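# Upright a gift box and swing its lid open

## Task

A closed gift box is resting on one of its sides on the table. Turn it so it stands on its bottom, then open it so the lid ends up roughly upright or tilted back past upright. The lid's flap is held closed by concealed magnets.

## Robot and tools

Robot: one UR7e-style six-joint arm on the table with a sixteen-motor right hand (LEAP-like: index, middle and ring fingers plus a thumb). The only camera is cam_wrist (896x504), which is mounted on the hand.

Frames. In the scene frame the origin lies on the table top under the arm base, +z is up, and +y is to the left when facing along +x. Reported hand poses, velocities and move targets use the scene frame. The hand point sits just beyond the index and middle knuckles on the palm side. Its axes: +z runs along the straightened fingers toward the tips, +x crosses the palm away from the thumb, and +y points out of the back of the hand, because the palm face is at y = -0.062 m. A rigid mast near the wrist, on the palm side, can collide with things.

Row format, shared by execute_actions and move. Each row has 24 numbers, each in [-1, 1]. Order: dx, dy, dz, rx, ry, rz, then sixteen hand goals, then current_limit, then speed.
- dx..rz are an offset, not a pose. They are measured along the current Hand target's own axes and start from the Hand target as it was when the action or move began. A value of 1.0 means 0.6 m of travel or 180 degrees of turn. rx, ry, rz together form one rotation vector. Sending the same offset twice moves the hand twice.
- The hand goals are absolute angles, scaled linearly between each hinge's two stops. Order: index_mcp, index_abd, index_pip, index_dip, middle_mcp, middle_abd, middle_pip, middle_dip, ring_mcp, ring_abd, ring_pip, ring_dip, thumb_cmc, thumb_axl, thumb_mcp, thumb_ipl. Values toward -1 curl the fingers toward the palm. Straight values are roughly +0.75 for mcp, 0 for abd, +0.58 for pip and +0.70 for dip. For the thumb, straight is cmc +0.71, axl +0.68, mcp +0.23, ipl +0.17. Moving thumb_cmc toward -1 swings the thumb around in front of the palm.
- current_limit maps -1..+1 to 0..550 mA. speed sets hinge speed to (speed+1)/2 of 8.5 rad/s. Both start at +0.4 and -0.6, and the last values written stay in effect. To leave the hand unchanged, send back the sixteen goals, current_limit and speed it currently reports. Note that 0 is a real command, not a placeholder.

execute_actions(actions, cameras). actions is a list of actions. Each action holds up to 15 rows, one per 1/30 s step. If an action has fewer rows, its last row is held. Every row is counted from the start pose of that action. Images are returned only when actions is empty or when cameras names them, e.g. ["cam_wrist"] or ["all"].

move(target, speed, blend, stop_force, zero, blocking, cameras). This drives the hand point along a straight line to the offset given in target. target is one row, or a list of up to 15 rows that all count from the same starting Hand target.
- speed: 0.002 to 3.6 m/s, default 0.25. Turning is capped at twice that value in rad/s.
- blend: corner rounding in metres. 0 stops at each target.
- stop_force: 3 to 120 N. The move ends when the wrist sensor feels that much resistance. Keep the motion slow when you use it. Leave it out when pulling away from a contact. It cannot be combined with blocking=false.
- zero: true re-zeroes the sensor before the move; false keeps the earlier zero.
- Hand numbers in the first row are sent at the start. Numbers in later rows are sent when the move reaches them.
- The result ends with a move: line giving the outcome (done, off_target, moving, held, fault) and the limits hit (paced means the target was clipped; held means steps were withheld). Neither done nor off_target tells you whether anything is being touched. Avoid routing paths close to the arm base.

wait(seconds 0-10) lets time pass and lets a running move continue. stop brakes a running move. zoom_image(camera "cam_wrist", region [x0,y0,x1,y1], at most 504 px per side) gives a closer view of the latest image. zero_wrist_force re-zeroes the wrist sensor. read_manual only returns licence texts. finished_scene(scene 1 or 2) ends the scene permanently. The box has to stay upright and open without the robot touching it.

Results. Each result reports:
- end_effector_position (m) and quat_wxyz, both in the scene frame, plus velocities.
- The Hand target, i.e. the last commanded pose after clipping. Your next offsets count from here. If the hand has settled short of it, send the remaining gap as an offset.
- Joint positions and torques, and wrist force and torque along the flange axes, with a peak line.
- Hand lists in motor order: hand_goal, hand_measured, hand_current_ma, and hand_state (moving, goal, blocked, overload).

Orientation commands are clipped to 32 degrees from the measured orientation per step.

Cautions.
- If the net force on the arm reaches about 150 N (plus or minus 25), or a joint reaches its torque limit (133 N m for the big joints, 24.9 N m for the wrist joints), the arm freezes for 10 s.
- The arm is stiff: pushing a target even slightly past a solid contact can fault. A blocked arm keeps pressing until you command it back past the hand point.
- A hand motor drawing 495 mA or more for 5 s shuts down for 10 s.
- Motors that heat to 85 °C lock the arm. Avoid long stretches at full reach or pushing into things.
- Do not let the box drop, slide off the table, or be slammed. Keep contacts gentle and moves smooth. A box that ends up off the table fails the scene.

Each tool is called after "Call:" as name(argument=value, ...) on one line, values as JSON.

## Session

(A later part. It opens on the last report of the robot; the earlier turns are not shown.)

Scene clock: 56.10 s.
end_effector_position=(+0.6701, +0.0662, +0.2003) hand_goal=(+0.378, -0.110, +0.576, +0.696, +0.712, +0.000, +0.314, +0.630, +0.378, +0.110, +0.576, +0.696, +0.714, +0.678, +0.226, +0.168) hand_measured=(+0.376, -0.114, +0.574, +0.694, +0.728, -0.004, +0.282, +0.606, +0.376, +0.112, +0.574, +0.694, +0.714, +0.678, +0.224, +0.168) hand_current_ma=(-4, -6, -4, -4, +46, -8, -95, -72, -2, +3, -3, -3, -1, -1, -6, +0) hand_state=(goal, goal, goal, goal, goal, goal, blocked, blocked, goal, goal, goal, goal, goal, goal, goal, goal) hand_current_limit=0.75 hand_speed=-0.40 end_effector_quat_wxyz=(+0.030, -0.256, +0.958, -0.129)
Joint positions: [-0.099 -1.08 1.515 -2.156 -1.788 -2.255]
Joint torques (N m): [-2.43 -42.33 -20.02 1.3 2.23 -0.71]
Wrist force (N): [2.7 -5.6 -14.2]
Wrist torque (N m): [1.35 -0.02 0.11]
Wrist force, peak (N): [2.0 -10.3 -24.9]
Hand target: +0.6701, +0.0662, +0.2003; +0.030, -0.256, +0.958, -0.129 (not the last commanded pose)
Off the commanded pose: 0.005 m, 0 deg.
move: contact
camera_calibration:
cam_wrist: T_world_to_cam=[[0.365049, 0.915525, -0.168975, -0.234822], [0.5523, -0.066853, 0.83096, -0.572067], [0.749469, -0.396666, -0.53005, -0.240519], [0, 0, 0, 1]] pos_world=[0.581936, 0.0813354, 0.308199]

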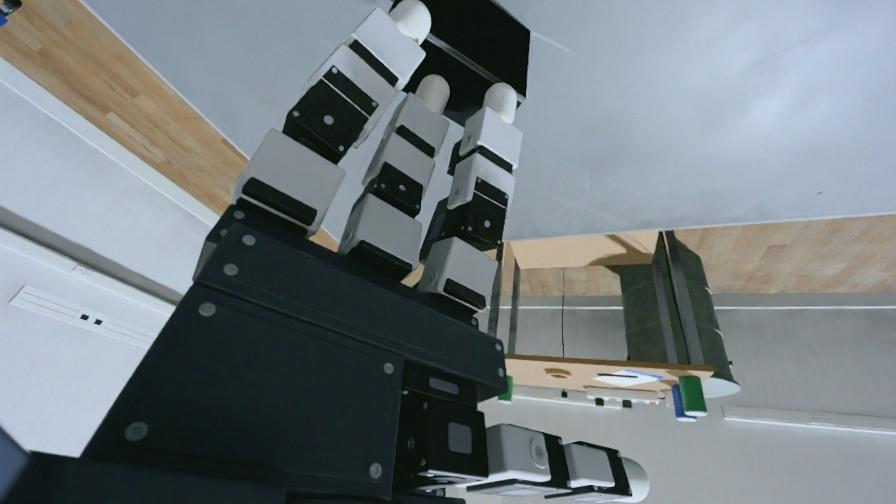

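Call:
move(target=[0,0.0009,0.0034,0,0,0,0.377,-0.11,0.576,0.696,0.712,0,0.36,0.65,0.377,0.11,0.576,0.696,0.714,0.678,0.226,0.168,0.75,-0.4], speed=0.008, stop_force=70, zero=false, cameras=["cam_wrist"])

Call:
zoom_image(camera="cam_wrist", region=[320, 0, 560, 180])

Scene clock: 58.70 s.
end_effector_position=(+0.6701, +0.0661, +0.1982) hand_goal=(+0.378, -0.110, +0.576, +0.696, +0.712, +0.000, +0.360, +0.650, +0.378, +0.110, +0.576, +0.696, +0.714, +0.678, +0.226, +0.168) hand_measured=(+0.372, -0.120, +0.574, +0.694, +0.726, -0.010, +0.290, +0.596, +0.376, +0.112, +0.574, +0.694, +0.714, +0.678, +0.224, +0.168) hand_current_ma=(-15, -19, -4, -4, +41, -21, -253, -188, -2, +3, -3, -3, -1, -1, -6, +0) hand_state=(goal, goal, goal, goal, goal, goal, blocked, blocked, goal, goal, goal, goal, goal, goal, goal, goal) hand_current_limit=0.75 hand_speed=-0.40 end_effector_quat_wxyz=(+0.030, -0.256, +0.958, -0.129)
Joint positions: [-0.099 -1.078 1.517 -2.16 -1.788 -2.255]
Joint torques (N m): [-5.01 1.19 16.81 4.37 1.63 -1.25]
Wrist force (N): [1.2 -21.2 -50.1]
Wrist torque (N m): [3.70 0.16 -0.01]
Wrist force, peak (N): [1.2 -21.2 -50.1]
Hand target: +0.6701, +0.0661, +0.1982; +0.030, -0.256, +0.958, -0.129
Off the commanded pose: 0.000 m, 0 deg.
move: done
camera_calibration:
cam_wrist: T_world_to_cam=[[0.365049, 0.915525, -0.168975, -0.235177], [0.5523, -0.066853, 0.83096, -0.570322], [0.749469, -0.396666, -0.53005, -0.241632], [0, 0, 0, 1]] pos_world=[0.581936, 0.0813354, 0.306099]

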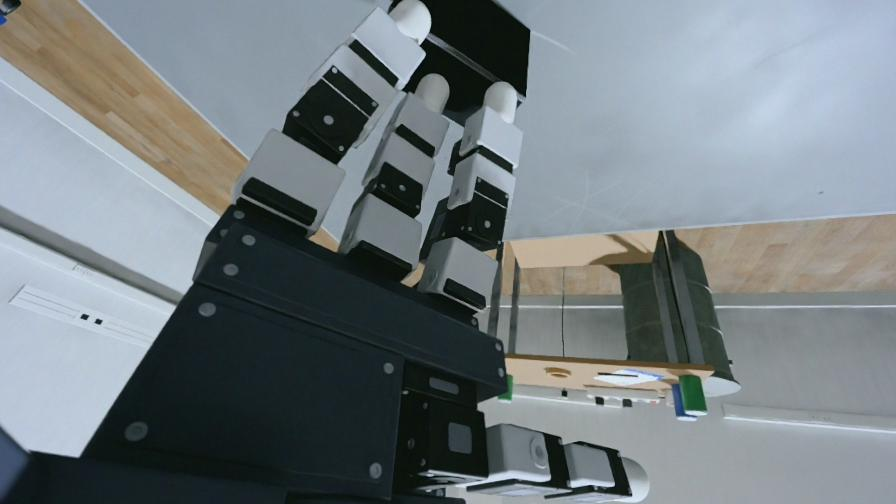

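Scaled by 2.100.

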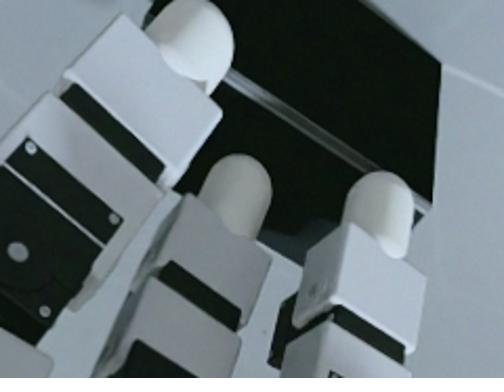

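Call:
move(target=[0.0025,-0.0004,-0.0016,0,-0.0045,0,0.377,-0.11,0.576,0.696,0.712,0,0.36,0.65,0.377,0.11,0.576,0.696,0.714,0.678,0.226,0.168,0.75,-0.4], speed=0.01)

Call:
move(target=[0,0.0009,0.0034,0,0,0,0.377,-0.11,0.576,0.696,0.712,0,0.36,0.65,0.377,0.11,0.576,0.696,0.714,0.678,0.226,0.168,0.75,-0.4], speed=0.008, stop_force=75, zero=false, cameras=["cam_wrist"])

Call:
zoom_image(camera="cam_wrist", region=[320, 0, 560, 180])

Scene clock: 60.37 s.
end_effector_position=(+0.6688, +0.0654, +0.1991) hand_goal=(+0.378, -0.110, +0.576, +0.696, +0.712, +0.000, +0.360, +0.650, +0.378, +0.110, +0.576, +0.696, +0.714, +0.678, +0.226, +0.168) hand_measured=(+0.374, -0.118, +0.574, +0.696, +0.730, -0.010, +0.288, +0.594, +0.376, +0.112, +0.574, +0.694, +0.714, +0.678, +0.224, +0.168) hand_current_ma=(-11, -14, -3, -1, +51, -19, -263, -196, -2, +3, -3, -3, -1, -1, -6, +0) hand_state=(goal, goal, goal, goal, goal, goal, blocked, blocked, goal, goal, goal, goal, goal, goal, goal, goal) hand_current_limit=0.75 hand_speed=-0.40 end_effector_quat_wxyz=(+0.037, -0.257, +0.957, -0.127)
Joint positions: [-0.104 -1.086 1.531 -2.178 -1.778 -2.261]
Joint torques (N m): [-5.99 -27.07 8.04 1.56 3.17 -1.7]
Wrist force (N): [1.7 -13.6 -33.9]
Wrist torque (N m): [2.70 0.25 0.08]
Wrist force, peak (N): [1.0 -22.3 -52.2]
Hand target: +0.6688, +0.0654, +0.1992; +0.037, -0.257, +0.957, -0.127
Off the commanded pose: 0.000 m, 0 deg.
move: done

Scene clock: 61.87 s.
end_effector_position=(+0.6688, +0.0654, +0.1971) hand_goal=(+0.378, -0.110, +0.576, +0.696, +0.712, +0.000, +0.360, +0.650, +0.378, +0.110, +0.576, +0.696, +0.714, +0.678, +0.226, +0.168) hand_measured=(+0.364, -0.122, +0.572, +0.696, +0.740, -0.014, +0.266, +0.574, +0.370, +0.108, +0.574, +0.694, +0.714, +0.678, +0.224, +0.168) hand_current_ma=(-37, -27, -8, -1, +88, -32, -360, -280, -21, -2, -5, -3, -1, -1, -6, +0) hand_state=(goal, goal, goal, goal, blocked, goal, blocked, blocked, goal, goal, goal, goal, goal, goal, goal, goal) hand_current_limit=0.75 hand_speed=-0.40 end_effector_quat_wxyz=(+0.037, -0.257, +0.957, -0.127)
Joint positions: [-0.104 -1.084 1.534 -2.183 -1.778 -2.262]
Joint torques (N m): [-0.81 13.47 23.36 6.41 4.33 -2.06]
Wrist force (N): [1.0 -28.0 -64.7]
Wrist torque (N m): [4.62 0.57 -0.06]
Wrist force, peak (N): [1.0 -28.1 -64.8]
Hand target: +0.6688, +0.0654, +0.1971; +0.037, -0.257, +0.957, -0.127
Off the commanded pose: 0.000 m, 0 deg.
move: done
camera_calibration:
cam_wrist: T_world_to_cam=[[0.363601, 0.917981, -0.158446, -0.235476], [0.5427, -0.0704941, 0.836963, -0.563277], [0.757147, -0.390309, -0.52382, -0.248346], [0, 0, 0, 1]] pos_world=[0.579344, 0.0795226, 0.304043]

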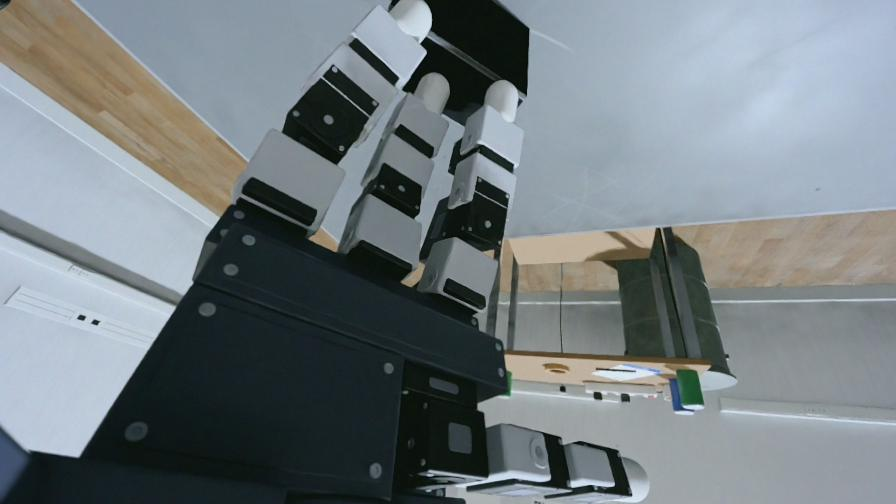

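Scaled by 2.100.

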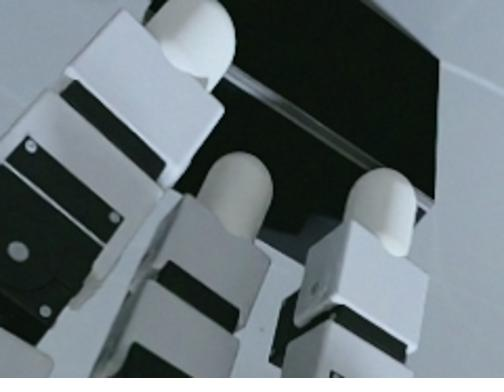

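Call:
execute_actions(actions=[[[0,0,0,0,0,0,0.27,-0.11,0.576,0.696,0.80,0,0.36,0.65,0.27,0.11,0.576,0.696,0.714,0.678,0.226,0.168,0.77,-0.93]]], cameras=["cam_wrist"])

Call:
zoom_image(camera="cam_wrist", region=[320, 0, 560, 180])

Scene clock: 62.93 s.
end_effector_position=(+0.6687, +0.0654, +0.1969) hand_goal=(+0.270, -0.110, +0.576, +0.696, +0.800, +0.000, +0.360, +0.650, +0.270, +0.110, +0.576, +0.696, +0.714, +0.678, +0.226, +0.168) hand_measured=(+0.308, -0.126, +0.586, +0.702, +0.766, -0.022, +0.168, +0.558, +0.276, +0.106, +0.576, +0.696, +0.714, +0.678, +0.224, +0.168) hand_current_ma=(+131, -39, +26, +14, -115, -52, -487, -356, +17, -5, +0, +0, -1, -1, -6, +0) hand_state=(blocked, goal, goal, goal, blocked, blocked, blocked, blocked, goal, goal, goal, goal, goal, goal, goal, goal) hand_current_limit=0.77 hand_speed=-0.93 end_effector_quat_wxyz=(+0.037, -0.257, +0.957, -0.127)
Joint positions: [-0.104 -1.084 1.534 -2.183 -1.778 -2.262]
Joint torques (N m): [3.99 -24.01 -6.53 1.08 2.62 -1.35]
Wrist force (N): [3.3 -14.6 -34.3]
Wrist torque (N m): [2.58 0.55 0.07]
Wrist force, peak (N): [1.3 -28.1 -64.5]
Hand target: +0.6688, +0.0654, +0.1971; +0.037, -0.257, +0.957, -0.127
Off the commanded pose: 0.000 m, 0 deg.
Step readings (end_effector_position):
0: (+0.6688, +0.0654, +0.1971)
1: (+0.6688, +0.0654, +0.1971)
2: (+0.6688, +0.0654, +0.1971)
4: (+0.6688, +0.0654, +0.1971)
8: (+0.6688, +0.0654, +0.1970)
15: (+0.6687, +0.0654, +0.1968)
camera_calibration:
cam_wrist: T_world_to_cam=[[0.363492, 0.918019, -0.158475, -0.235402], [0.543072, -0.0705912, 0.836713, -0.563189], [0.756932, -0.390202, -0.52421, -0.24814], [0, 0, 0, 1]] pos_world=[0.579244, 0.0795225, 0.303845]

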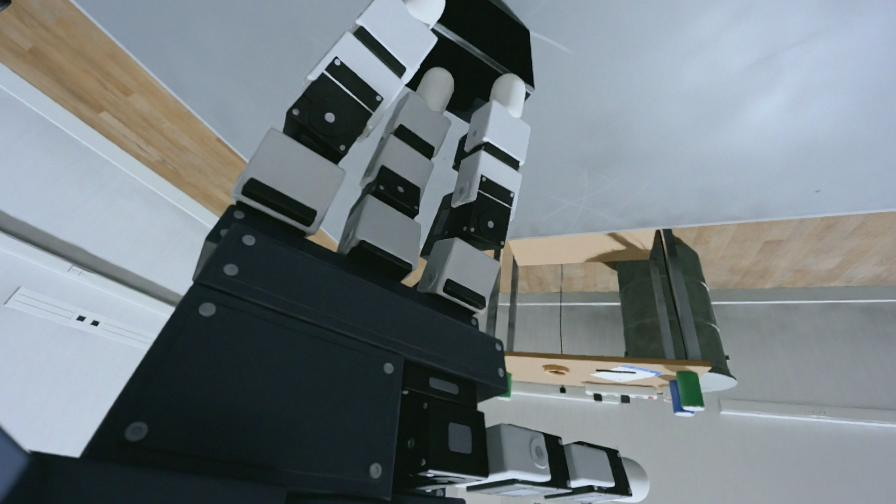

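Scaled by 2.100.

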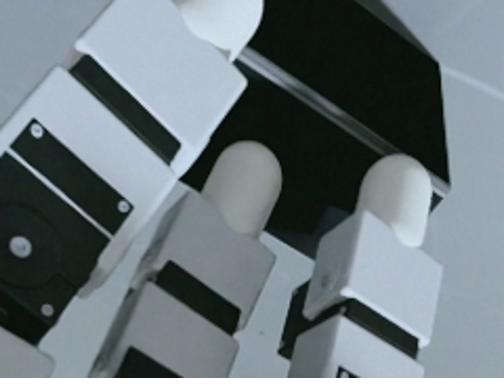

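Call:
move(target=[0,-0.0043,-0.0161,0,0,0,0.30,-0.11,0.576,0.696,0.72,0,0.314,0.63,0.30,0.11,0.576,0.696,0.714,0.678,0.226,0.168,0.75,-0.6], speed=0.04)

Call:
move(target=[0,-0.0643,-0.0261,0,-0.0016,0,0.336,-0.11,0.576,0.696,0.534,0,0.576,0.696,0.336,0.11,0.576,0.696,0.714,0.678,0.226,0.168,0.75,-0.4], speed=0.1, cameras=["cam_wrist"])

Call:
zoom_image(camera="cam_wrist", region=[400, 0, 640, 120])

Scene clock: 66.37 s.
end_effector_position=(+0.6687, +0.0654, +0.2069) hand_goal=(+0.300, -0.110, +0.576, +0.696, +0.720, +0.000, +0.314, +0.630, +0.300, +0.110, +0.576, +0.696, +0.714, +0.678, +0.226, +0.168) hand_measured=(+0.306, -0.112, +0.580, +0.700, +0.720, -0.002, +0.312, +0.628, +0.300, +0.106, +0.576, +0.696, +0.714, +0.678, +0.224, +0.168) hand_current_ma=(+15, -5, +8, +7, +0, -5, -5, -5, -1, -5, +0, +0, -1, -1, -6, +0) hand_state=(goal, goal, goal, goal, goal, goal, goal, goal, goal, goal, goal, goal, goal, goal, goal, goal) hand_current_limit=0.75 hand_speed=-0.60 end_effector_quat_wxyz=(+0.037, -0.257, +0.957, -0.127)
Joint positions: [-0.104 -1.094 1.522 -2.161 -1.778 -2.261]
Joint torques (N m): [5.75 -53.29 -28.01 -1.11 0.84 1.08]
Wrist force (N): [2.6 1.3 1.1]
Wrist torque (N m): [0.27 -0.20 0.31]
Wrist force, peak (N): [3.4 -14.6 -34.4]
Hand target: +0.6687, +0.0654, +0.2071; +0.037, -0.257, +0.957, -0.127
Off the commanded pose: 0.000 m, 0 deg.
move: done

Scene clock: 67.40 s.
end_effector_position=(+0.6851, +0.0368, +0.2322) hand_goal=(+0.336, -0.110, +0.576, +0.696, +0.534, +0.000, +0.576, +0.696, +0.336, +0.110, +0.576, +0.696, +0.714, +0.678, +0.226, +0.168) hand_measured=(+0.334, -0.112, +0.580, +0.700, +0.536, -0.002, +0.572, +0.694, +0.336, +0.106, +0.576, +0.696, +0.714, +0.678, +0.224, +0.168) hand_current_ma=(-2, -4, +7, +7, +2, -5, -6, -5, -2, -5, +0, +0, -1, -1, -6, +0) hand_state=(goal, goal, goal, goal, goal, goal, goal, goal, goal, goal, goal, goal, goal, goal, goal, goal) hand_current_limit=0.75 hand_speed=-0.40 end_effector_quat_wxyz=(+0.039, -0.257, +0.957, -0.127)
Joint positions: [-0.143 -1.082 1.437 -2.1 -1.768 -2.302]
Joint torques (N m): [-7.8 -38.45 -29.13 -1.24 1.52 -1.64]
Wrist force (N): [2.7 1.1 1.1]
Wrist torque (N m): [0.29 -0.21 0.29]
Wrist force, peak (N): [2.8 1.9 1.4]
Hand target: +0.6852, +0.0367, +0.2323; +0.039, -0.257, +0.957, -0.127
Off the commanded pose: 0.000 m, 0 deg.
move: done
camera_calibration:
cam_wrist: T_world_to_cam=[[0.363022, 0.918861, -0.154629, -0.210078], [0.539274, -0.0718557, 0.839059, -0.60161], [0.759867, -0.387984, -0.521603, -0.255901], [0, 0, 0, 1]] pos_world=[0.595147, 0.0505181, 0.338823]

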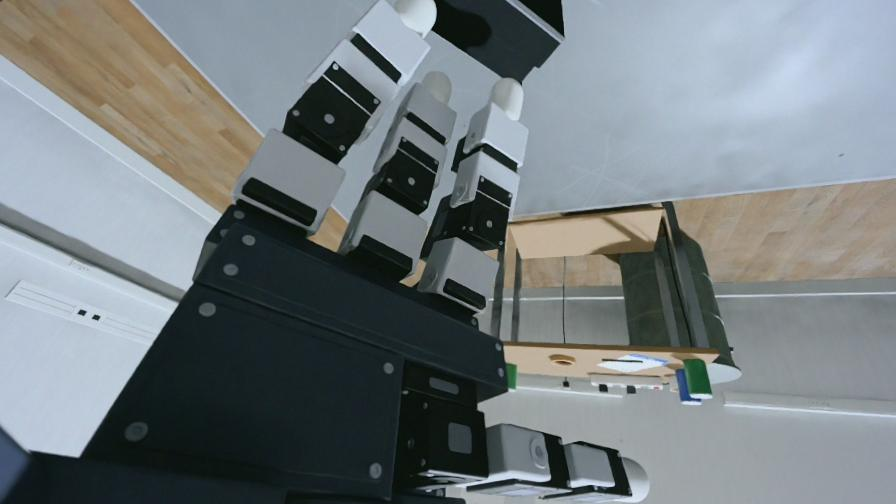

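Scaled by 2.100.

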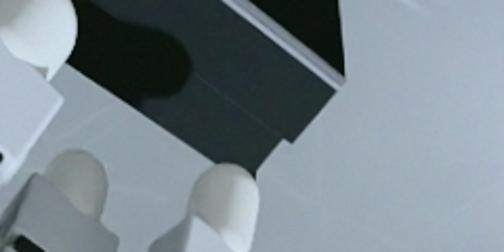

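Call:
move(target=[[0.0015,0.052,0.0,0,0,0,0.356,-0.11,0.576,0.696,0.534,0,0.576,0.696,0.356,0.11,0.576,0.696,0.714,0.678,0.226,0.168,0.75,-0.4],[0.0015,0.0587,0.0262,0,0,0,0.356,-0.11,0.576,0.696,0.534,0,0.576,0.696,0.356,0.11,0.576,0.696,0.714,0.678,0.226,0.168,0.75,-0.4]], speed=0.1, blend=[0.005,0])

Call:
move(target=[0,0.0043,0.0161,0,0,0,0.356,-0.11,0.576,0.696,0.534,0,0.576,0.696,0.356,0.11,0.576,0.696,0.714,0.678,0.226,0.168,0.75,-0.4], speed=0.015, stop_force=40, cameras=["cam_wrist"])

Call:
zoom_image(camera="cam_wrist", region=[320, 0, 560, 180])

Scene clock: 69.43 s.
end_effector_position=(+0.6696, +0.0622, +0.2080) hand_goal=(+0.356, -0.110, +0.576, +0.696, +0.534, +0.000, +0.576, +0.696, +0.356, +0.110, +0.576, +0.696, +0.714, +0.678, +0.226, +0.168) hand_measured=(+0.356, -0.112, +0.580, +0.700, +0.536, -0.002, +0.572, +0.694, +0.356, +0.106, +0.576, +0.696, +0.714, +0.678, +0.224, +0.168) hand_current_ma=(-2, -4, +7, +7, +2, -5, -6, -5, -2, -5, +0, +0, -1, -1, -6, +0) hand_state=(goal, goal, goal, goal, goal, goal, goal, goal, goal, goal, goal, goal, goal, goal, goal, goal) hand_current_limit=0.75 hand_speed=-0.40 end_effector_quat_wxyz=(+0.039, -0.257, +0.957, -0.127)
Joint positions: [-0.109 -1.094 1.522 -2.165 -1.774 -2.268]
Joint torques (N m): [5.67 -38.11 -9.69 -4.07 -2.03 1.38]
Wrist force (N): [2.7 1.1 1.3]
Wrist torque (N m): [0.23 -0.22 0.20]
Wrist force, peak (N): [2.9 1.4 1.6]
Hand target: +0.6696, +0.0622, +0.2079; +0.039, -0.257, +0.957, -0.127
Off the commanded pose: 0.000 m, 0 deg.
move: done

Scene clock: 71.20 s.
end_effector_position=(+0.6698, +0.0621, +0.2011) hand_goal=(+0.356, -0.110, +0.576, +0.696, +0.534, +0.000, +0.576, +0.696, +0.356, +0.110, +0.576, +0.696, +0.714, +0.678, +0.226, +0.168) hand_measured=(+0.356, -0.112, +0.580, +0.700, +0.540, -0.008, +0.568, +0.674, +0.356, +0.106, +0.576, +0.696, +0.714, +0.678, +0.224, +0.168) hand_current_ma=(-2, -4, +7, +7, +13, -18, -18, -60, -1, -5, +0, +0, -1, -1, -6, +0) hand_state=(goal, goal, goal, goal, goal, goal, goal, blocked, goal, goal, goal, goal, goal, goal, goal, goal) hand_current_limit=0.75 hand_speed=-0.40 end_effector_quat_wxyz=(+0.039, -0.257, +0.957, -0.127)
Joint positions: [-0.109 -1.088 1.531 -2.182 -1.774 -2.268]
Joint torques (N m): [5.2 -25.06 -9.6 3.98 1.62 1.31]
Wrist force (N): [2.4 -13.2 -37.5]
Wrist torque (N m): [2.91 0.65 -0.15]
Wrist force, peak (N): [2.4 -15.8 -44.4]
Hand target: +0.6698, +0.0621, +0.2011; +0.039, -0.257, +0.957, -0.127 (not the last commanded pose)
Off the commanded pose: 0.003 m, 0 deg.
move: contact
camera_calibration:
cam_wrist: T_world_to_cam=[[0.363143, 0.918819, -0.154595, -0.23275], [0.538663, -0.0716504, 0.839469, -0.565225], [0.760243, -0.388122, -0.520953, -0.251051], [0, 0, 0, 1]] pos_world=[0.579847, 0.075918, 0.307721]

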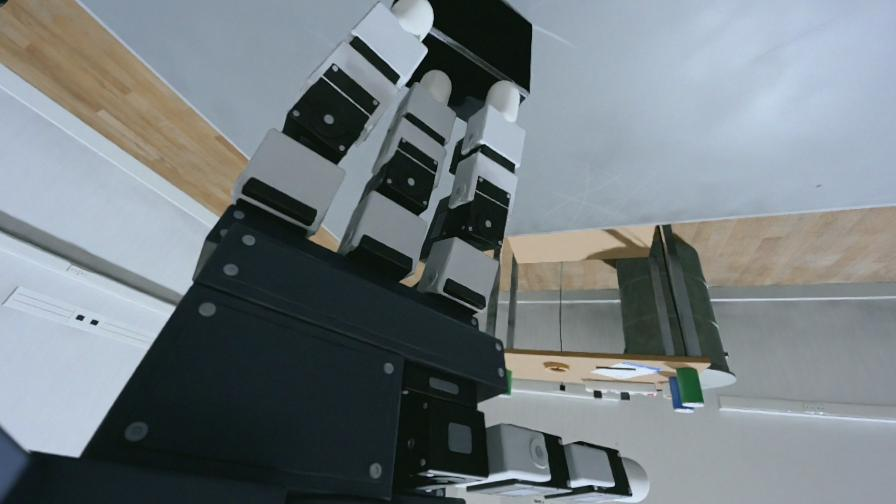

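Scaled by 2.100.

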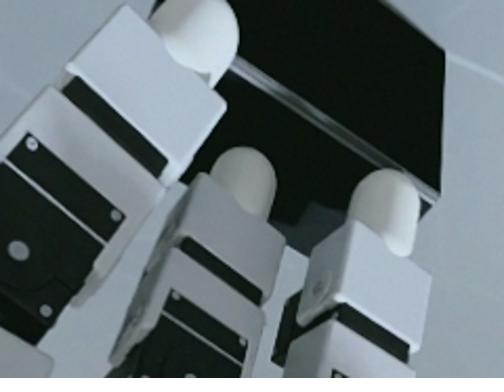

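Call:
move(target=[0,0.0013,0.0048,0,0,0,0.356,-0.11,0.576,0.696,0.534,0,0.576,0.696,0.356,0.11,0.576,0.696,0.714,0.678,0.226,0.168,0.77,-0.4], speed=0.006, stop_force=78, zero=false, cameras=["cam_wrist"])

Call:
zoom_image(camera="cam_wrist", region=[320, 0, 560, 180])

Scene clock: 73.43 s.
end_effector_position=(+0.6701, +0.0621, +0.1991) hand_goal=(+0.356, -0.110, +0.576, +0.696, +0.534, +0.000, +0.576, +0.696, +0.356, +0.110, +0.576, +0.696, +0.714, +0.678, +0.226, +0.168) hand_measured=(+0.356, -0.112, +0.580, +0.700, +0.552, -0.014, +0.552, +0.652, +0.356, +0.106, +0.576, +0.696, +0.714, +0.678, +0.224, +0.168) hand_current_ma=(-2, -4, +7, +7, +55, -33, -66, -147, -1, -5, +0, +0, -1, -1, -6, +0) hand_state=(goal, goal, goal, goal, goal, goal, blocked, blocked, goal, goal, goal, goal, goal, goal, goal, goal) hand_current_limit=0.77 hand_speed=-0.40 end_effector_quat_wxyz=(+0.040, -0.257, +0.957, -0.127)
Joint positions: [-0.109 -1.085 1.533 -2.188 -1.774 -2.268]
Joint torques (N m): [6.23 2 6.43 8 2.13 1.29]
Wrist force (N): [2.2 -25.9 -71.2]
Wrist torque (N m): [5.32 1.47 -0.47]
Wrist force, peak (N): [1.6 -27.3 -74.8]
Hand target: +0.6700, +0.0621, +0.1990; +0.040, -0.257, +0.957, -0.127 (not the last commanded pose)
Off the commanded pose: 0.001 m, 0 deg.
move: contact
camera_calibration:
cam_wrist: T_world_to_cam=[[0.363343, 0.918783, -0.154335, -0.23332], [0.537821, -0.0715834, 0.840015, -0.563112], [0.760744, -0.388218, -0.52015, -0.252804], [0, 0, 0, 1]] pos_world=[0.579948, 0.0759182, 0.305517]

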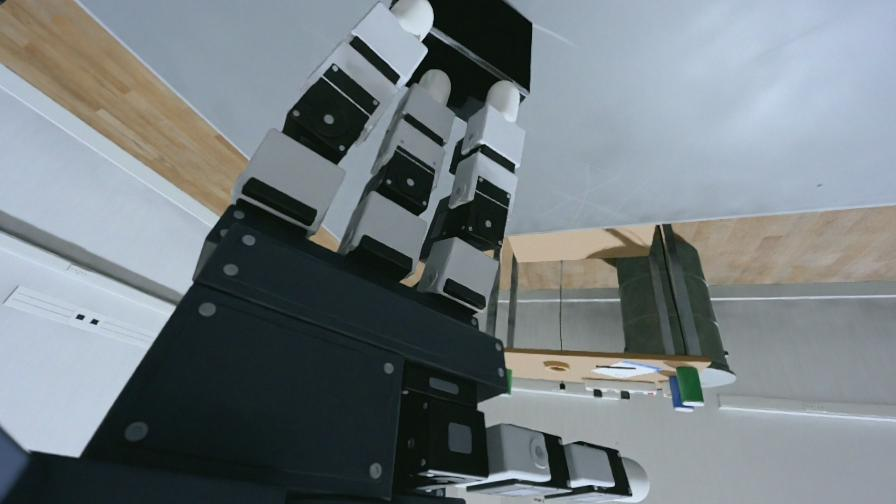

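Scaled by 2.100.

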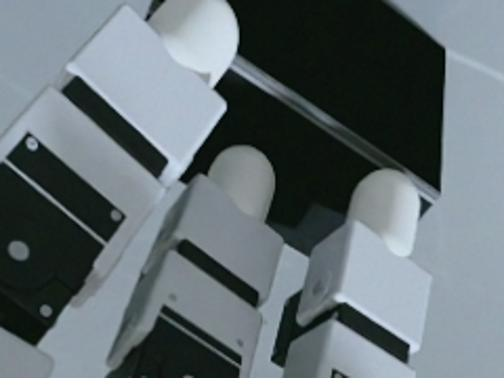

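Call:
execute_actions(actions=[[[0,0,0,0,0,0,0.29,-0.11,0.576,0.696,0.6,0,0.576,0.696,0.29,0.11,0.576,0.696,0.714,0.678,0.226,0.168,0.77,-0.96]]], cameras=["cam_wrist"])

Call:
zoom_image(camera="cam_wrist", region=[320, 0, 560, 180])

Scene clock: 74.93 s.
end_effector_position=(+0.6700, +0.0621, +0.1990) hand_goal=(+0.290, -0.110, +0.576, +0.696, +0.600, +0.000, +0.576, +0.696, +0.290, +0.110, +0.576, +0.696, +0.714, +0.678, +0.226, +0.168) hand_measured=(+0.296, -0.112, +0.580, +0.700, +0.586, -0.014, +0.516, +0.632, +0.296, +0.106, +0.576, +0.696, +0.714, +0.678, +0.224, +0.168) hand_current_ma=(+16, -4, +7, +7, -41, -33, -207, -228, +15, -5, +0, +0, -1, -1, -6, +0) hand_state=(goal, goal, goal, goal, goal, goal, blocked, blocked, goal, goal, goal, goal, goal, goal, goal, goal) hand_current_limit=0.77 hand_speed=-0.96 end_effector_quat_wxyz=(+0.040, -0.257, +0.957, -0.127)
Joint positions: [-0.109 -1.085 1.533 -2.188 -1.774 -2.268]
Joint torques (N m): [4.61 1.53 6.85 7.52 1.99 1.28]
Wrist force (N): [1.8 -21.8 -63.8]
Wrist torque (N m): [4.65 1.27 -0.39]
Wrist force, peak (N): [1.9 -26.1 -71.4]
Hand target: +0.6700, +0.0621, +0.1990; +0.040, -0.257, +0.957, -0.127
Off the commanded pose: 0.000 m, 0 deg.
Step readings (end_effector_position):
0: (+0.6701, +0.0621, +0.1991)
1: (+0.6701, +0.0621, +0.1991)
2: (+0.6701, +0.0621, +0.1991)
4: (+0.6701, +0.0621, +0.1991)
8: (+0.6701, +0.0621, +0.1991)
15: (+0.6701, +0.0621, +0.1991)
camera_calibration:
cam_wrist: T_world_to_cam=[[0.363303, 0.918793, -0.154371, -0.233287], [0.537904, -0.0715683, 0.839963, -0.563146], [0.760703, -0.388198, -0.520223, -0.25276], [0, 0, 0, 1]] pos_world=[0.579948, 0.0759181, 0.305517]

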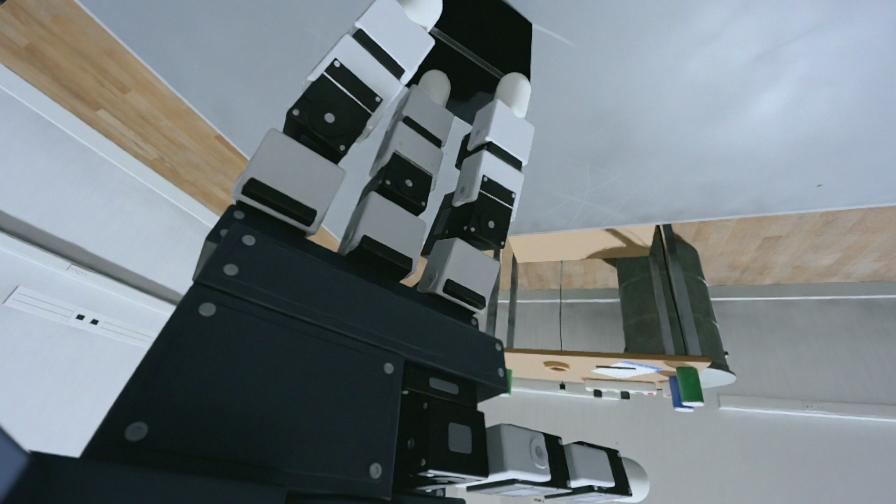

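Scaled by 2.100.

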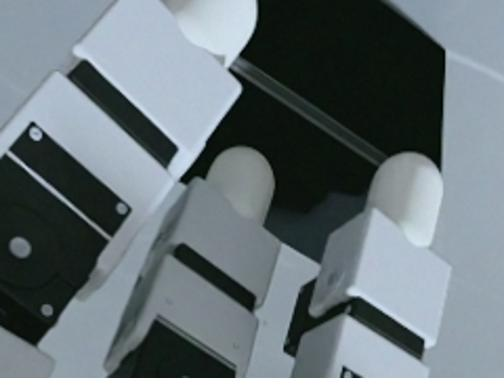

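Call:
move(target=[[0,-0.0043,-0.0161,0,0,0,0.37,-0.11,0.576,0.696,0.534,0,0.576,0.696,0.37,0.11,0.576,0.696,0.714,0.678,0.226,0.168,0.75,-0.4],[0,0.0012,-0.0176,0,0,0,0.37,-0.11,0.576,0.696,0.534,0,0.576,0.696,0.37,0.11,0.576,0.696,0.714,0.678,0.226,0.168,0.75,-0.4]], speed=0.04)

Call:
move(target=[0,0.0043,0.0161,0,0,0,0.37,-0.11,0.576,0.696,0.534,0,0.576,0.696,0.37,0.11,0.576,0.696,0.714,0.678,0.226,0.168,0.77,-0.4], speed=0.01, stop_force=50, cameras=["cam_wrist"])

Call:
zoom_image(camera="cam_wrist", region=[320, 0, 560, 180])

Scene clock: 77.23 s.
end_effector_position=(+0.6682, +0.0649, +0.2090) hand_goal=(+0.370, -0.110, +0.576, +0.696, +0.534, +0.000, +0.576, +0.696, +0.370, +0.110, +0.576, +0.696, +0.714, +0.678, +0.226, +0.168) hand_measured=(+0.368, -0.112, +0.580, +0.700, +0.536, -0.002, +0.572, +0.694, +0.368, +0.106, +0.576, +0.696, +0.714, +0.678, +0.224, +0.168) hand_current_ma=(-2, -4, +6, +6, +2, -5, -6, -5, -2, -5, +0, +0, -1, -1, -6, +0) hand_state=(goal, goal, goal, goal, goal, goal, goal, goal, goal, goal, goal, goal, goal, goal, goal, goal) hand_current_limit=0.75 hand_speed=-0.40 end_effector_quat_wxyz=(+0.040, -0.257, +0.957, -0.127)
Joint positions: [-0.105 -1.099 1.526 -2.166 -1.775 -2.264]
Joint torques (N m): [4.78 -53.27 -9.93 -3.88 -1.79 1.4]
Wrist force (N): [2.7 1.2 1.1]
Wrist torque (N m): [0.25 -0.21 0.20]
Wrist force, peak (N): [1.5 -24.4 -64.3]
Hand target: +0.6681, +0.0651, +0.2090; +0.040, -0.257, +0.957, -0.127
Off the commanded pose: 0.000 m, 0 deg.
move: done

Scene clock: 79.33 s.
end_effector_position=(+0.6684, +0.0651, +0.2013) hand_goal=(+0.370, -0.110, +0.576, +0.696, +0.534, +0.000, +0.576, +0.696, +0.370, +0.110, +0.576, +0.696, +0.714, +0.678, +0.226, +0.168) hand_measured=(+0.368, -0.112, +0.580, +0.700, +0.538, -0.010, +0.570, +0.680, +0.368, +0.106, +0.576, +0.696, +0.714, +0.678, +0.224, +0.168) hand_current_ma=(-2, -4, +6, +6, +8, -20, -11, -45, -2, -5, +0, +0, -1, -1, -6, +0) hand_state=(goal, goal, goal, goal, goal, goal, goal, goal, goal, goal, goal, goal, goal, goal, goal, goal) hand_current_limit=0.77 hand_speed=-0.40 end_effector_quat_wxyz=(+0.040, -0.257, +0.957, -0.127)
Joint positions: [-0.105 -1.091 1.536 -2.184 -1.775 -2.264]
Joint torques (N m): [4.57 -16.59 -5.43 4.92 1.57 1.13]
Wrist force (N): [2.5 -16.1 -47.4]
Wrist torque (N m): [3.59 0.87 -0.20]
Wrist force, peak (N): [2.0 -18.2 -53.4]
Hand target: +0.6684, +0.0651, +0.2013; +0.040, -0.257, +0.957, -0.127 (not the last commanded pose)
Off the commanded pose: 0.002 m, 0 deg.
move: contact
camera_calibration:
cam_wrist: T_world_to_cam=[[0.363391, 0.918758, -0.154373, -0.235005], [0.537543, -0.0714373, 0.840205, -0.563693], [0.760917, -0.388304, -0.519832, -0.249357], [0, 0, 0, 1]] pos_world=[0.578148, 0.0788181, 0.307716]

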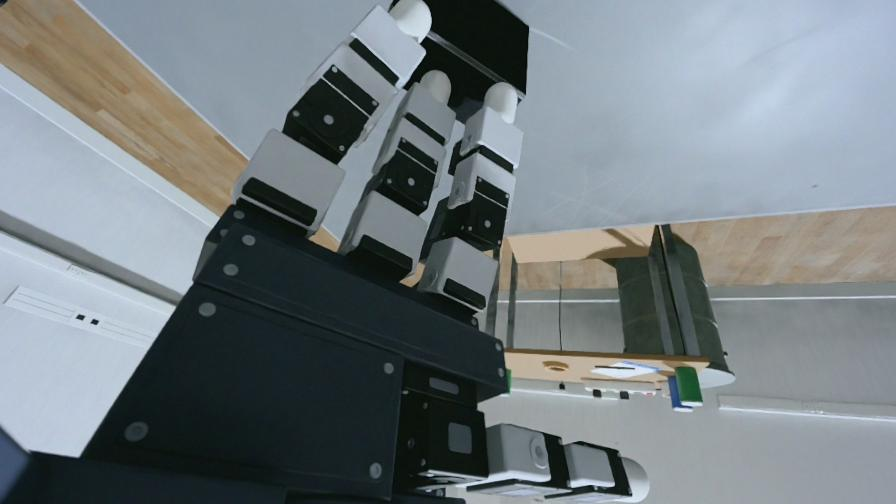

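Scaled by 2.100.

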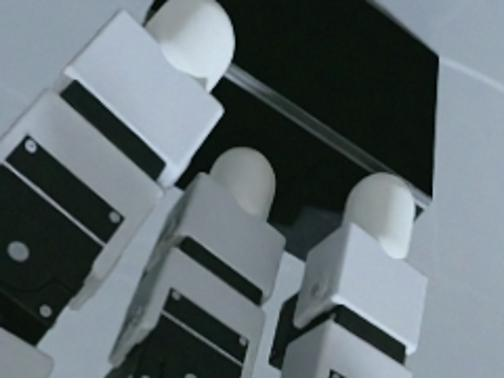

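Call:
move(target=[[0,-0.0043,-0.0161,0,0,0,0.356,-0.11,0.576,0.696,0.685,0,0.326,0.633,0.356,0.11,0.576,0.696,0.714,0.678,0.226,0.168,0.75,-0.4],[0,-0.0075,-0.0152,0,0,0,0.356,-0.11,0.576,0.696,0.685,0,0.326,0.633,0.356,0.11,0.576,0.696,0.714,0.678,0.226,0.168,0.75,-0.4]], speed=0.04)

Call:
move(target=[0,0.0056,0.0209,0,0,0,0.356,-0.11,0.576,0.696,0.685,0,0.326,0.633,0.356,0.11,0.576,0.696,0.714,0.678,0.226,0.168,0.77,-0.4], speed=0.008, stop_force=70, cameras=["cam_wrist"])

Call:
zoom_image(camera="cam_wrist", region=[320, 0, 560, 180])

Scene clock: 82.17 s.
end_effector_position=(+0.6691, +0.0635, +0.2113) hand_goal=(+0.356, -0.110, +0.576, +0.696, +0.686, +0.000, +0.326, +0.634, +0.356, +0.110, +0.576, +0.696, +0.714, +0.678, +0.226, +0.168) hand_measured=(+0.360, -0.112, +0.580, +0.700, +0.686, -0.002, +0.326, +0.632, +0.360, +0.106, +0.576, +0.696, +0.714, +0.678, +0.224, +0.168) hand_current_ma=(+10, -4, +6, +6, +0, -2, +0, -5, +9, -5, +0, +0, -1, -1, -6, +0) hand_state=(goal, goal, goal, goal, goal, goal, goal, goal, goal, goal, goal, goal, goal, goal, goal, goal) hand_current_limit=0.75 hand_speed=-0.40 end_effector_quat_wxyz=(+0.040, -0.257, +0.957, -0.127)
Joint positions: [-0.107 -1.099 1.521 -2.161 -1.774 -2.266]
Joint torques (N m): [-7.99 -37.53 -28.67 -1.3 1.47 -1.58]
Wrist force (N): [2.8 1.2 1.2]
Wrist torque (N m): [0.24 -0.23 0.32]
Wrist force, peak (N): [2.4 -16.0 -47.8]
Hand target: +0.6692, +0.0633, +0.2113; +0.040, -0.257, +0.957, -0.127
Off the commanded pose: 0.000 m, 0 deg.
move: done

Scene clock: 84.87 s.
end_effector_position=(+0.6694, +0.0633, +0.1983) hand_goal=(+0.356, -0.110, +0.576, +0.696, +0.686, +0.000, +0.326, +0.634, +0.356, +0.110, +0.576, +0.696, +0.714, +0.678, +0.226, +0.168) hand_measured=(+0.358, -0.114, +0.578, +0.700, +0.724, -0.008, +0.274, +0.588, +0.360, +0.106, +0.576, +0.696, +0.714, +0.678, +0.224, +0.168) hand_current_ma=(+2, -7, +6, +6, +134, -13, -177, -152, +8, -5, +0, +0, -1, -1, -6, +0) hand_state=(goal, goal, goal, goal, blocked, goal, blocked, blocked, goal, goal, goal, goal, goal, goal, goal, goal) hand_current_limit=0.77 hand_speed=-0.40 end_effector_quat_wxyz=(+0.040, -0.257, +0.957, -0.127)
Joint positions: [-0.108 -1.086 1.537 -2.19 -1.774 -2.266]
Joint torques (N m): [1.35 -6.96 10.76 2.47 1.89 -1.65]
Wrist force (N): [2.2 -17.3 -38.1]
Wrist torque (N m): [3.05 0.31 0.05]
Wrist force, peak (N): [2.0 -17.2 -38.3]
Hand target: +0.6694, +0.0633, +0.1983; +0.040, -0.257, +0.957, -0.127
Off the commanded pose: 0.000 m, 0 deg.
move: done
camera_calibration:
cam_wrist: T_world_to_cam=[[0.36341, 0.918756, -0.154341, -0.234327], [0.53753, -0.071471, 0.840211, -0.561876], [0.760917, -0.388304, -0.519832, -0.252413], [0, 0, 0, 1]] pos_world=[0.579248, 0.0771182, 0.304716]

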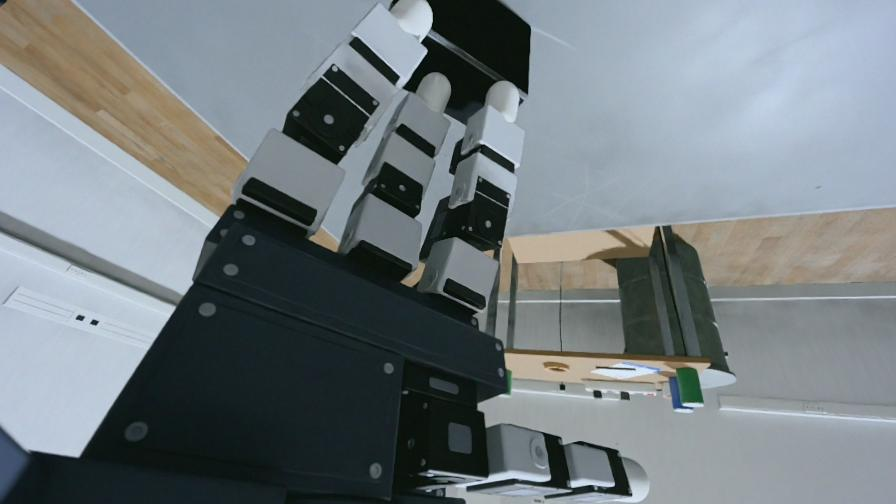

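Scaled by 2.100.

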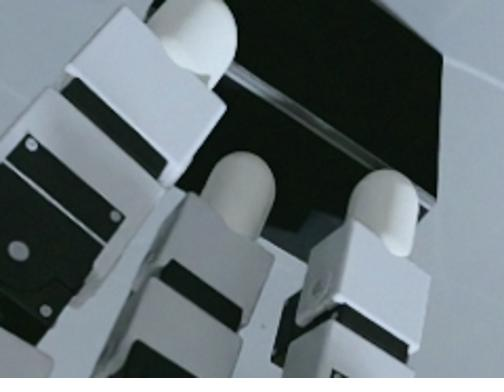

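Call:
move(target=[0,0.0011,0.0040,0,0,0,0.356,-0.11,0.576,0.696,0.685,0,0.326,0.633,0.356,0.11,0.576,0.696,0.714,0.678,0.226,0.168,0.77,-0.4], speed=0.006, stop_force=85, zero=false)

Call:
move(target=[0,0.0006,0.0022,0,0,0,0.356,-0.11,0.576,0.696,0.685,0,0.326,0.633,0.356,0.11,0.576,0.696,0.714,0.678,0.226,0.168,0.77,-0.4], speed=0.006, stop_force=95, zero=false, cameras=["cam_wrist"])

Call:
zoom_image(camera="cam_wrist", region=[320, 0, 560, 180])

Scene clock: 86.77 s.
end_effector_position=(+0.6694, +0.0634, +0.1958) hand_goal=(+0.356, -0.110, +0.576, +0.696, +0.686, +0.000, +0.326, +0.634, +0.356, +0.110, +0.576, +0.696, +0.714, +0.678, +0.226, +0.168) hand_measured=(+0.330, -0.126, +0.560, +0.690, +0.740, -0.020, +0.206, +0.538, +0.332, +0.096, +0.562, +0.690, +0.714, +0.678, +0.224, +0.168) hand_current_ma=(-80, -34, -40, -11, +199, -48, -479, -368, -77, -28, -39, -12, -1, -1, -6, +0) hand_state=(blocked, goal, goal, goal, blocked, blocked, blocked, blocked, blocked, goal, goal, goal, goal, goal, goal, goal) hand_current_limit=0.77 hand_speed=-0.40 end_effector_quat_wxyz=(+0.040, -0.257, +0.957, -0.127)
Joint positions: [-0.108 -1.084 1.54 -2.196 -1.774 -2.266]
Joint torques (N m): [8 7.47 19.86 4.82 2.18 0.06]
Wrist force (N): [3.3 -25.7 -57.1]
Wrist torque (N m): [4.10 0.98 -0.17]
Wrist force, peak (N): [2.9 -26.6 -58.6]
Hand target: +0.6694, +0.0634, +0.1958; +0.040, -0.257, +0.957, -0.127
Off the commanded pose: 0.000 m, 0 deg.
move: done

Scene clock: 87.97 s.
end_effector_position=(+0.6694, +0.0634, +0.1944) hand_goal=(+0.356, -0.110, +0.576, +0.696, +0.686, +0.000, +0.326, +0.634, +0.356, +0.110, +0.576, +0.696, +0.714, +0.678, +0.226, +0.168) hand_measured=(+0.308, -0.132, +0.544, +0.680, +0.756, -0.030, +0.110, +0.536, +0.310, +0.092, +0.546, +0.682, +0.714, +0.678, +0.224, +0.168) hand_current_ma=(-168, -52, -97, -46, +273, -76, -487, -379, -160, -39, -89, -36, -1, -1, -6, +0) hand_state=(blocked, blocked, blocked, goal, blocked, blocked, blocked, blocked, blocked, goal, blocked, goal, goal, goal, goal, goal) hand_current_limit=0.77 hand_speed=-0.40 end_effector_quat_wxyz=(+0.040, -0.257, +0.957, -0.127)
Joint positions: [-0.108 -1.082 1.541 -2.199 -1.774 -2.266]
Joint torques (N m): [9.22 -0.78 13.63 2.33 2.03 1]
Wrist force (N): [4.9 -20.5 -46.3]
Wrist torque (N m): [3.25 1.10 -0.16]
Wrist force, peak (N): [3.4 -26.2 -58.0]
Hand target: +0.6694, +0.0634, +0.1944; +0.040, -0.257, +0.957, -0.127
Off the commanded pose: 0.000 m, 0 deg.
move: done
camera_calibration:
cam_wrist: T_world_to_cam=[[0.363391, 0.918758, -0.154373, -0.234985], [0.537543, -0.0714373, 0.840205, -0.558685], [0.760917, -0.388304, -0.519832, -0.25435], [0, 0, 0, 1]] pos_world=[0.579248, 0.0772181, 0.300916]

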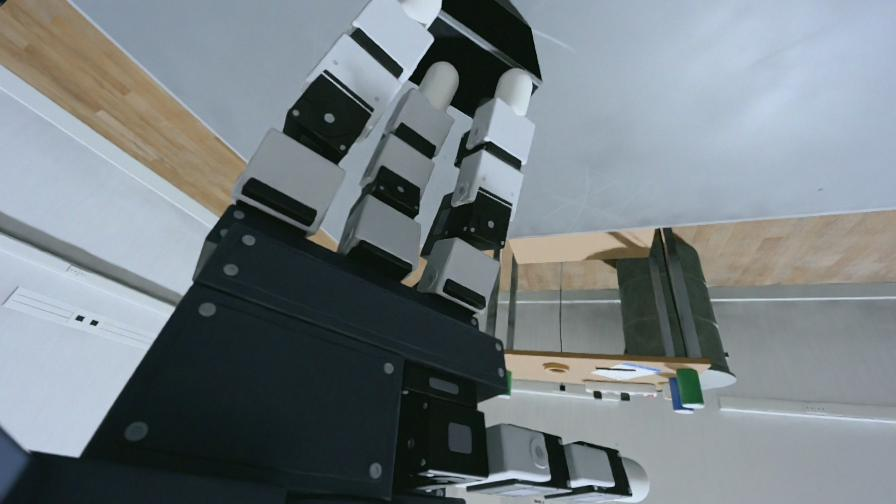

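Scaled by 2.100.

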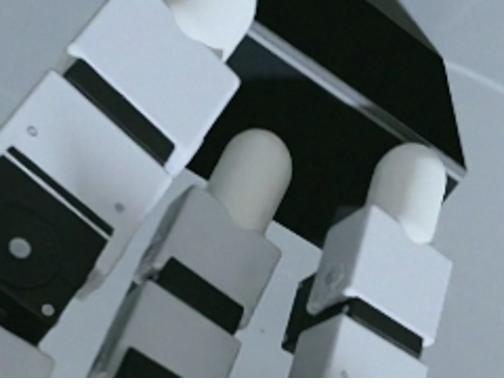

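Call:
move(target=[[0,-0.0043,-0.0161,0,0,0,0.32,-0.11,0.576,0.696,0.7,0,0.326,0.633,0.32,0.11,0.576,0.696,0.714,0.678,0.226,0.168,0.75,-0.5],[0,0.0083,-0.0282,0,0,0,0.415,-0.11,0.576,0.696,0.589,0,0.576,0.696,0.415,0.11,0.576,0.696,0.714,0.678,0.226,0.168,0.75,-0.4]], speed=0.04, cameras=["cam_wrist"])

Call:
zoom_image(camera="cam_wrist", region=[320, 0, 560, 180])

Scene clock: 91.27 s.
end_effector_position=(+0.6646, +0.0713, +0.2094) hand_goal=(+0.416, -0.110, +0.576, +0.696, +0.590, +0.000, +0.576, +0.696, +0.416, +0.110, +0.576, +0.696, +0.714, +0.678, +0.226, +0.168) hand_measured=(+0.414, -0.112, +0.574, +0.692, +0.590, +0.000, +0.572, +0.694, +0.414, +0.106, +0.574, +0.694, +0.714, +0.678, +0.224, +0.168) hand_current_ma=(-4, -5, -4, -6, +1, -1, -7, -5, -4, -7, -4, -5, -1, -1, -6, +0) hand_state=(goal, goal, goal, goal, goal, goal, goal, goal, goal, goal, goal, goal, goal, goal, goal, goal) hand_current_limit=0.75 hand_speed=-0.40 end_effector_quat_wxyz=(+0.040, -0.257, +0.957, -0.127)
Joint positions: [-0.097 -1.107 1.536 -2.167 -1.776 -2.255]
Joint torques (N m): [6.3 -52.93 -9.44 -1.1 -1.76 1.31]
Wrist force (N): [2.9 1.0 1.0]
Wrist torque (N m): [0.23 -0.23 0.21]
Wrist force, peak (N): [5.0 -20.5 -46.8]
Hand target: +0.6646, +0.0713, +0.2095; +0.040, -0.257, +0.957, -0.127
Off the commanded pose: 0.000 m, 0 deg.
move: done
camera_calibration:
cam_wrist: T_world_to_cam=[[0.36341, 0.918756, -0.154341, -0.238204], [0.53753, -0.071471, 0.840211, -0.568135], [0.760917, -0.388304, -0.519832, -0.239832], [0, 0, 0, 1]] pos_world=[0.574448, 0.0851182, 0.315916]

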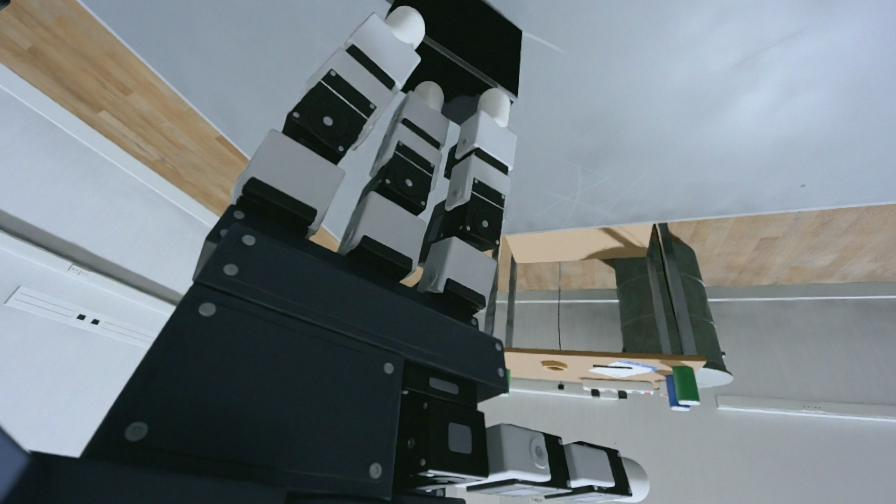

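Scaled by 2.100.

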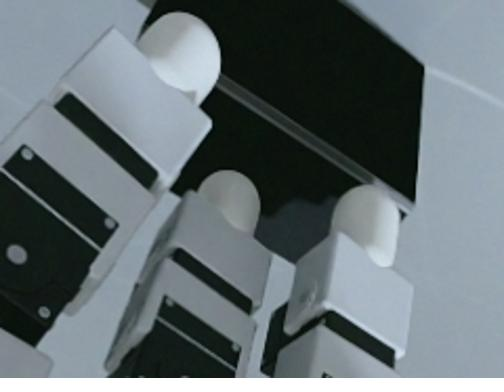

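Call:
move(target=[0,0.0056,0.0209,0,0,0,0.415,-0.11,0.576,0.696,0.589,0,0.576,0.696,0.415,0.11,0.576,0.696,0.714,0.678,0.226,0.168,0.77,-0.4], speed=0.008, stop_force=55, cameras=["cam_wrist"])

Call:
zoom_image(camera="cam_wrist", region=[320, 0, 560, 180])

Scene clock: 94.10 s.
end_effector_position=(+0.6649, +0.0713, +0.2004) hand_goal=(+0.416, -0.110, +0.576, +0.696, +0.590, +0.000, +0.576, +0.696, +0.416, +0.110, +0.576, +0.696, +0.714, +0.678, +0.226, +0.168) hand_measured=(+0.414, -0.114, +0.574, +0.692, +0.602, -0.008, +0.562, +0.664, +0.414, +0.106, +0.574, +0.694, +0.714, +0.678, +0.224, +0.168) hand_current_ma=(-5, -6, -4, -6, +35, -18, -35, -101, -4, -6, -4, -5, -1, -1, -6, +0) hand_state=(goal, goal, goal, goal, goal, goal, goal, blocked, goal, goal, goal, goal, goal, goal, goal, goal) hand_current_limit=0.77 hand_speed=-0.40 end_effector_quat_wxyz=(+0.040, -0.257, +0.957, -0.127)
Joint positions: [-0.097 -1.098 1.548 -2.188 -1.776 -2.255]
Joint torques (N m): [3.62 -12.77 -2.33 4.76 1.57 1.02]
Wrist force (N): [2.1 -15.2 -53.4]
Wrist torque (N m): [4.12 0.93 -0.19]
Wrist force, peak (N): [1.8 -17.0 -59.0]
Hand target: +0.6649, +0.0713, +0.2004; +0.040, -0.257, +0.957, -0.127 (not the last commanded pose)
Off the commanded pose: 0.004 m, 0 deg.
move: contact
camera_calibration:
cam_wrist: T_world_to_cam=[[0.363468, 0.918731, -0.154352, -0.23971], [0.537073, -0.0712646, 0.84052, -0.560445], [0.761212, -0.388401, -0.519328, -0.245032], [0, 0, 0, 1]] pos_world=[0.574648, 0.085118, 0.306814]

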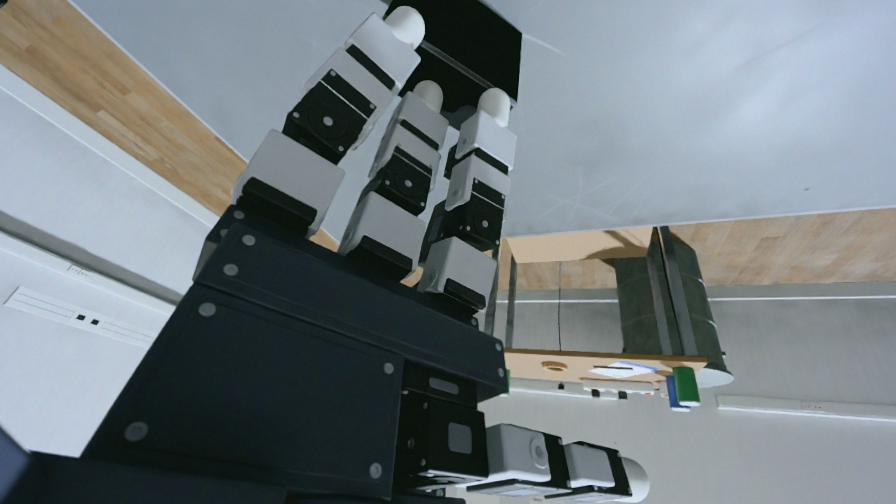

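Scaled by 2.100.

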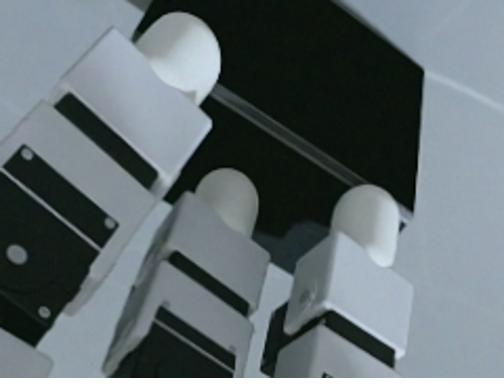

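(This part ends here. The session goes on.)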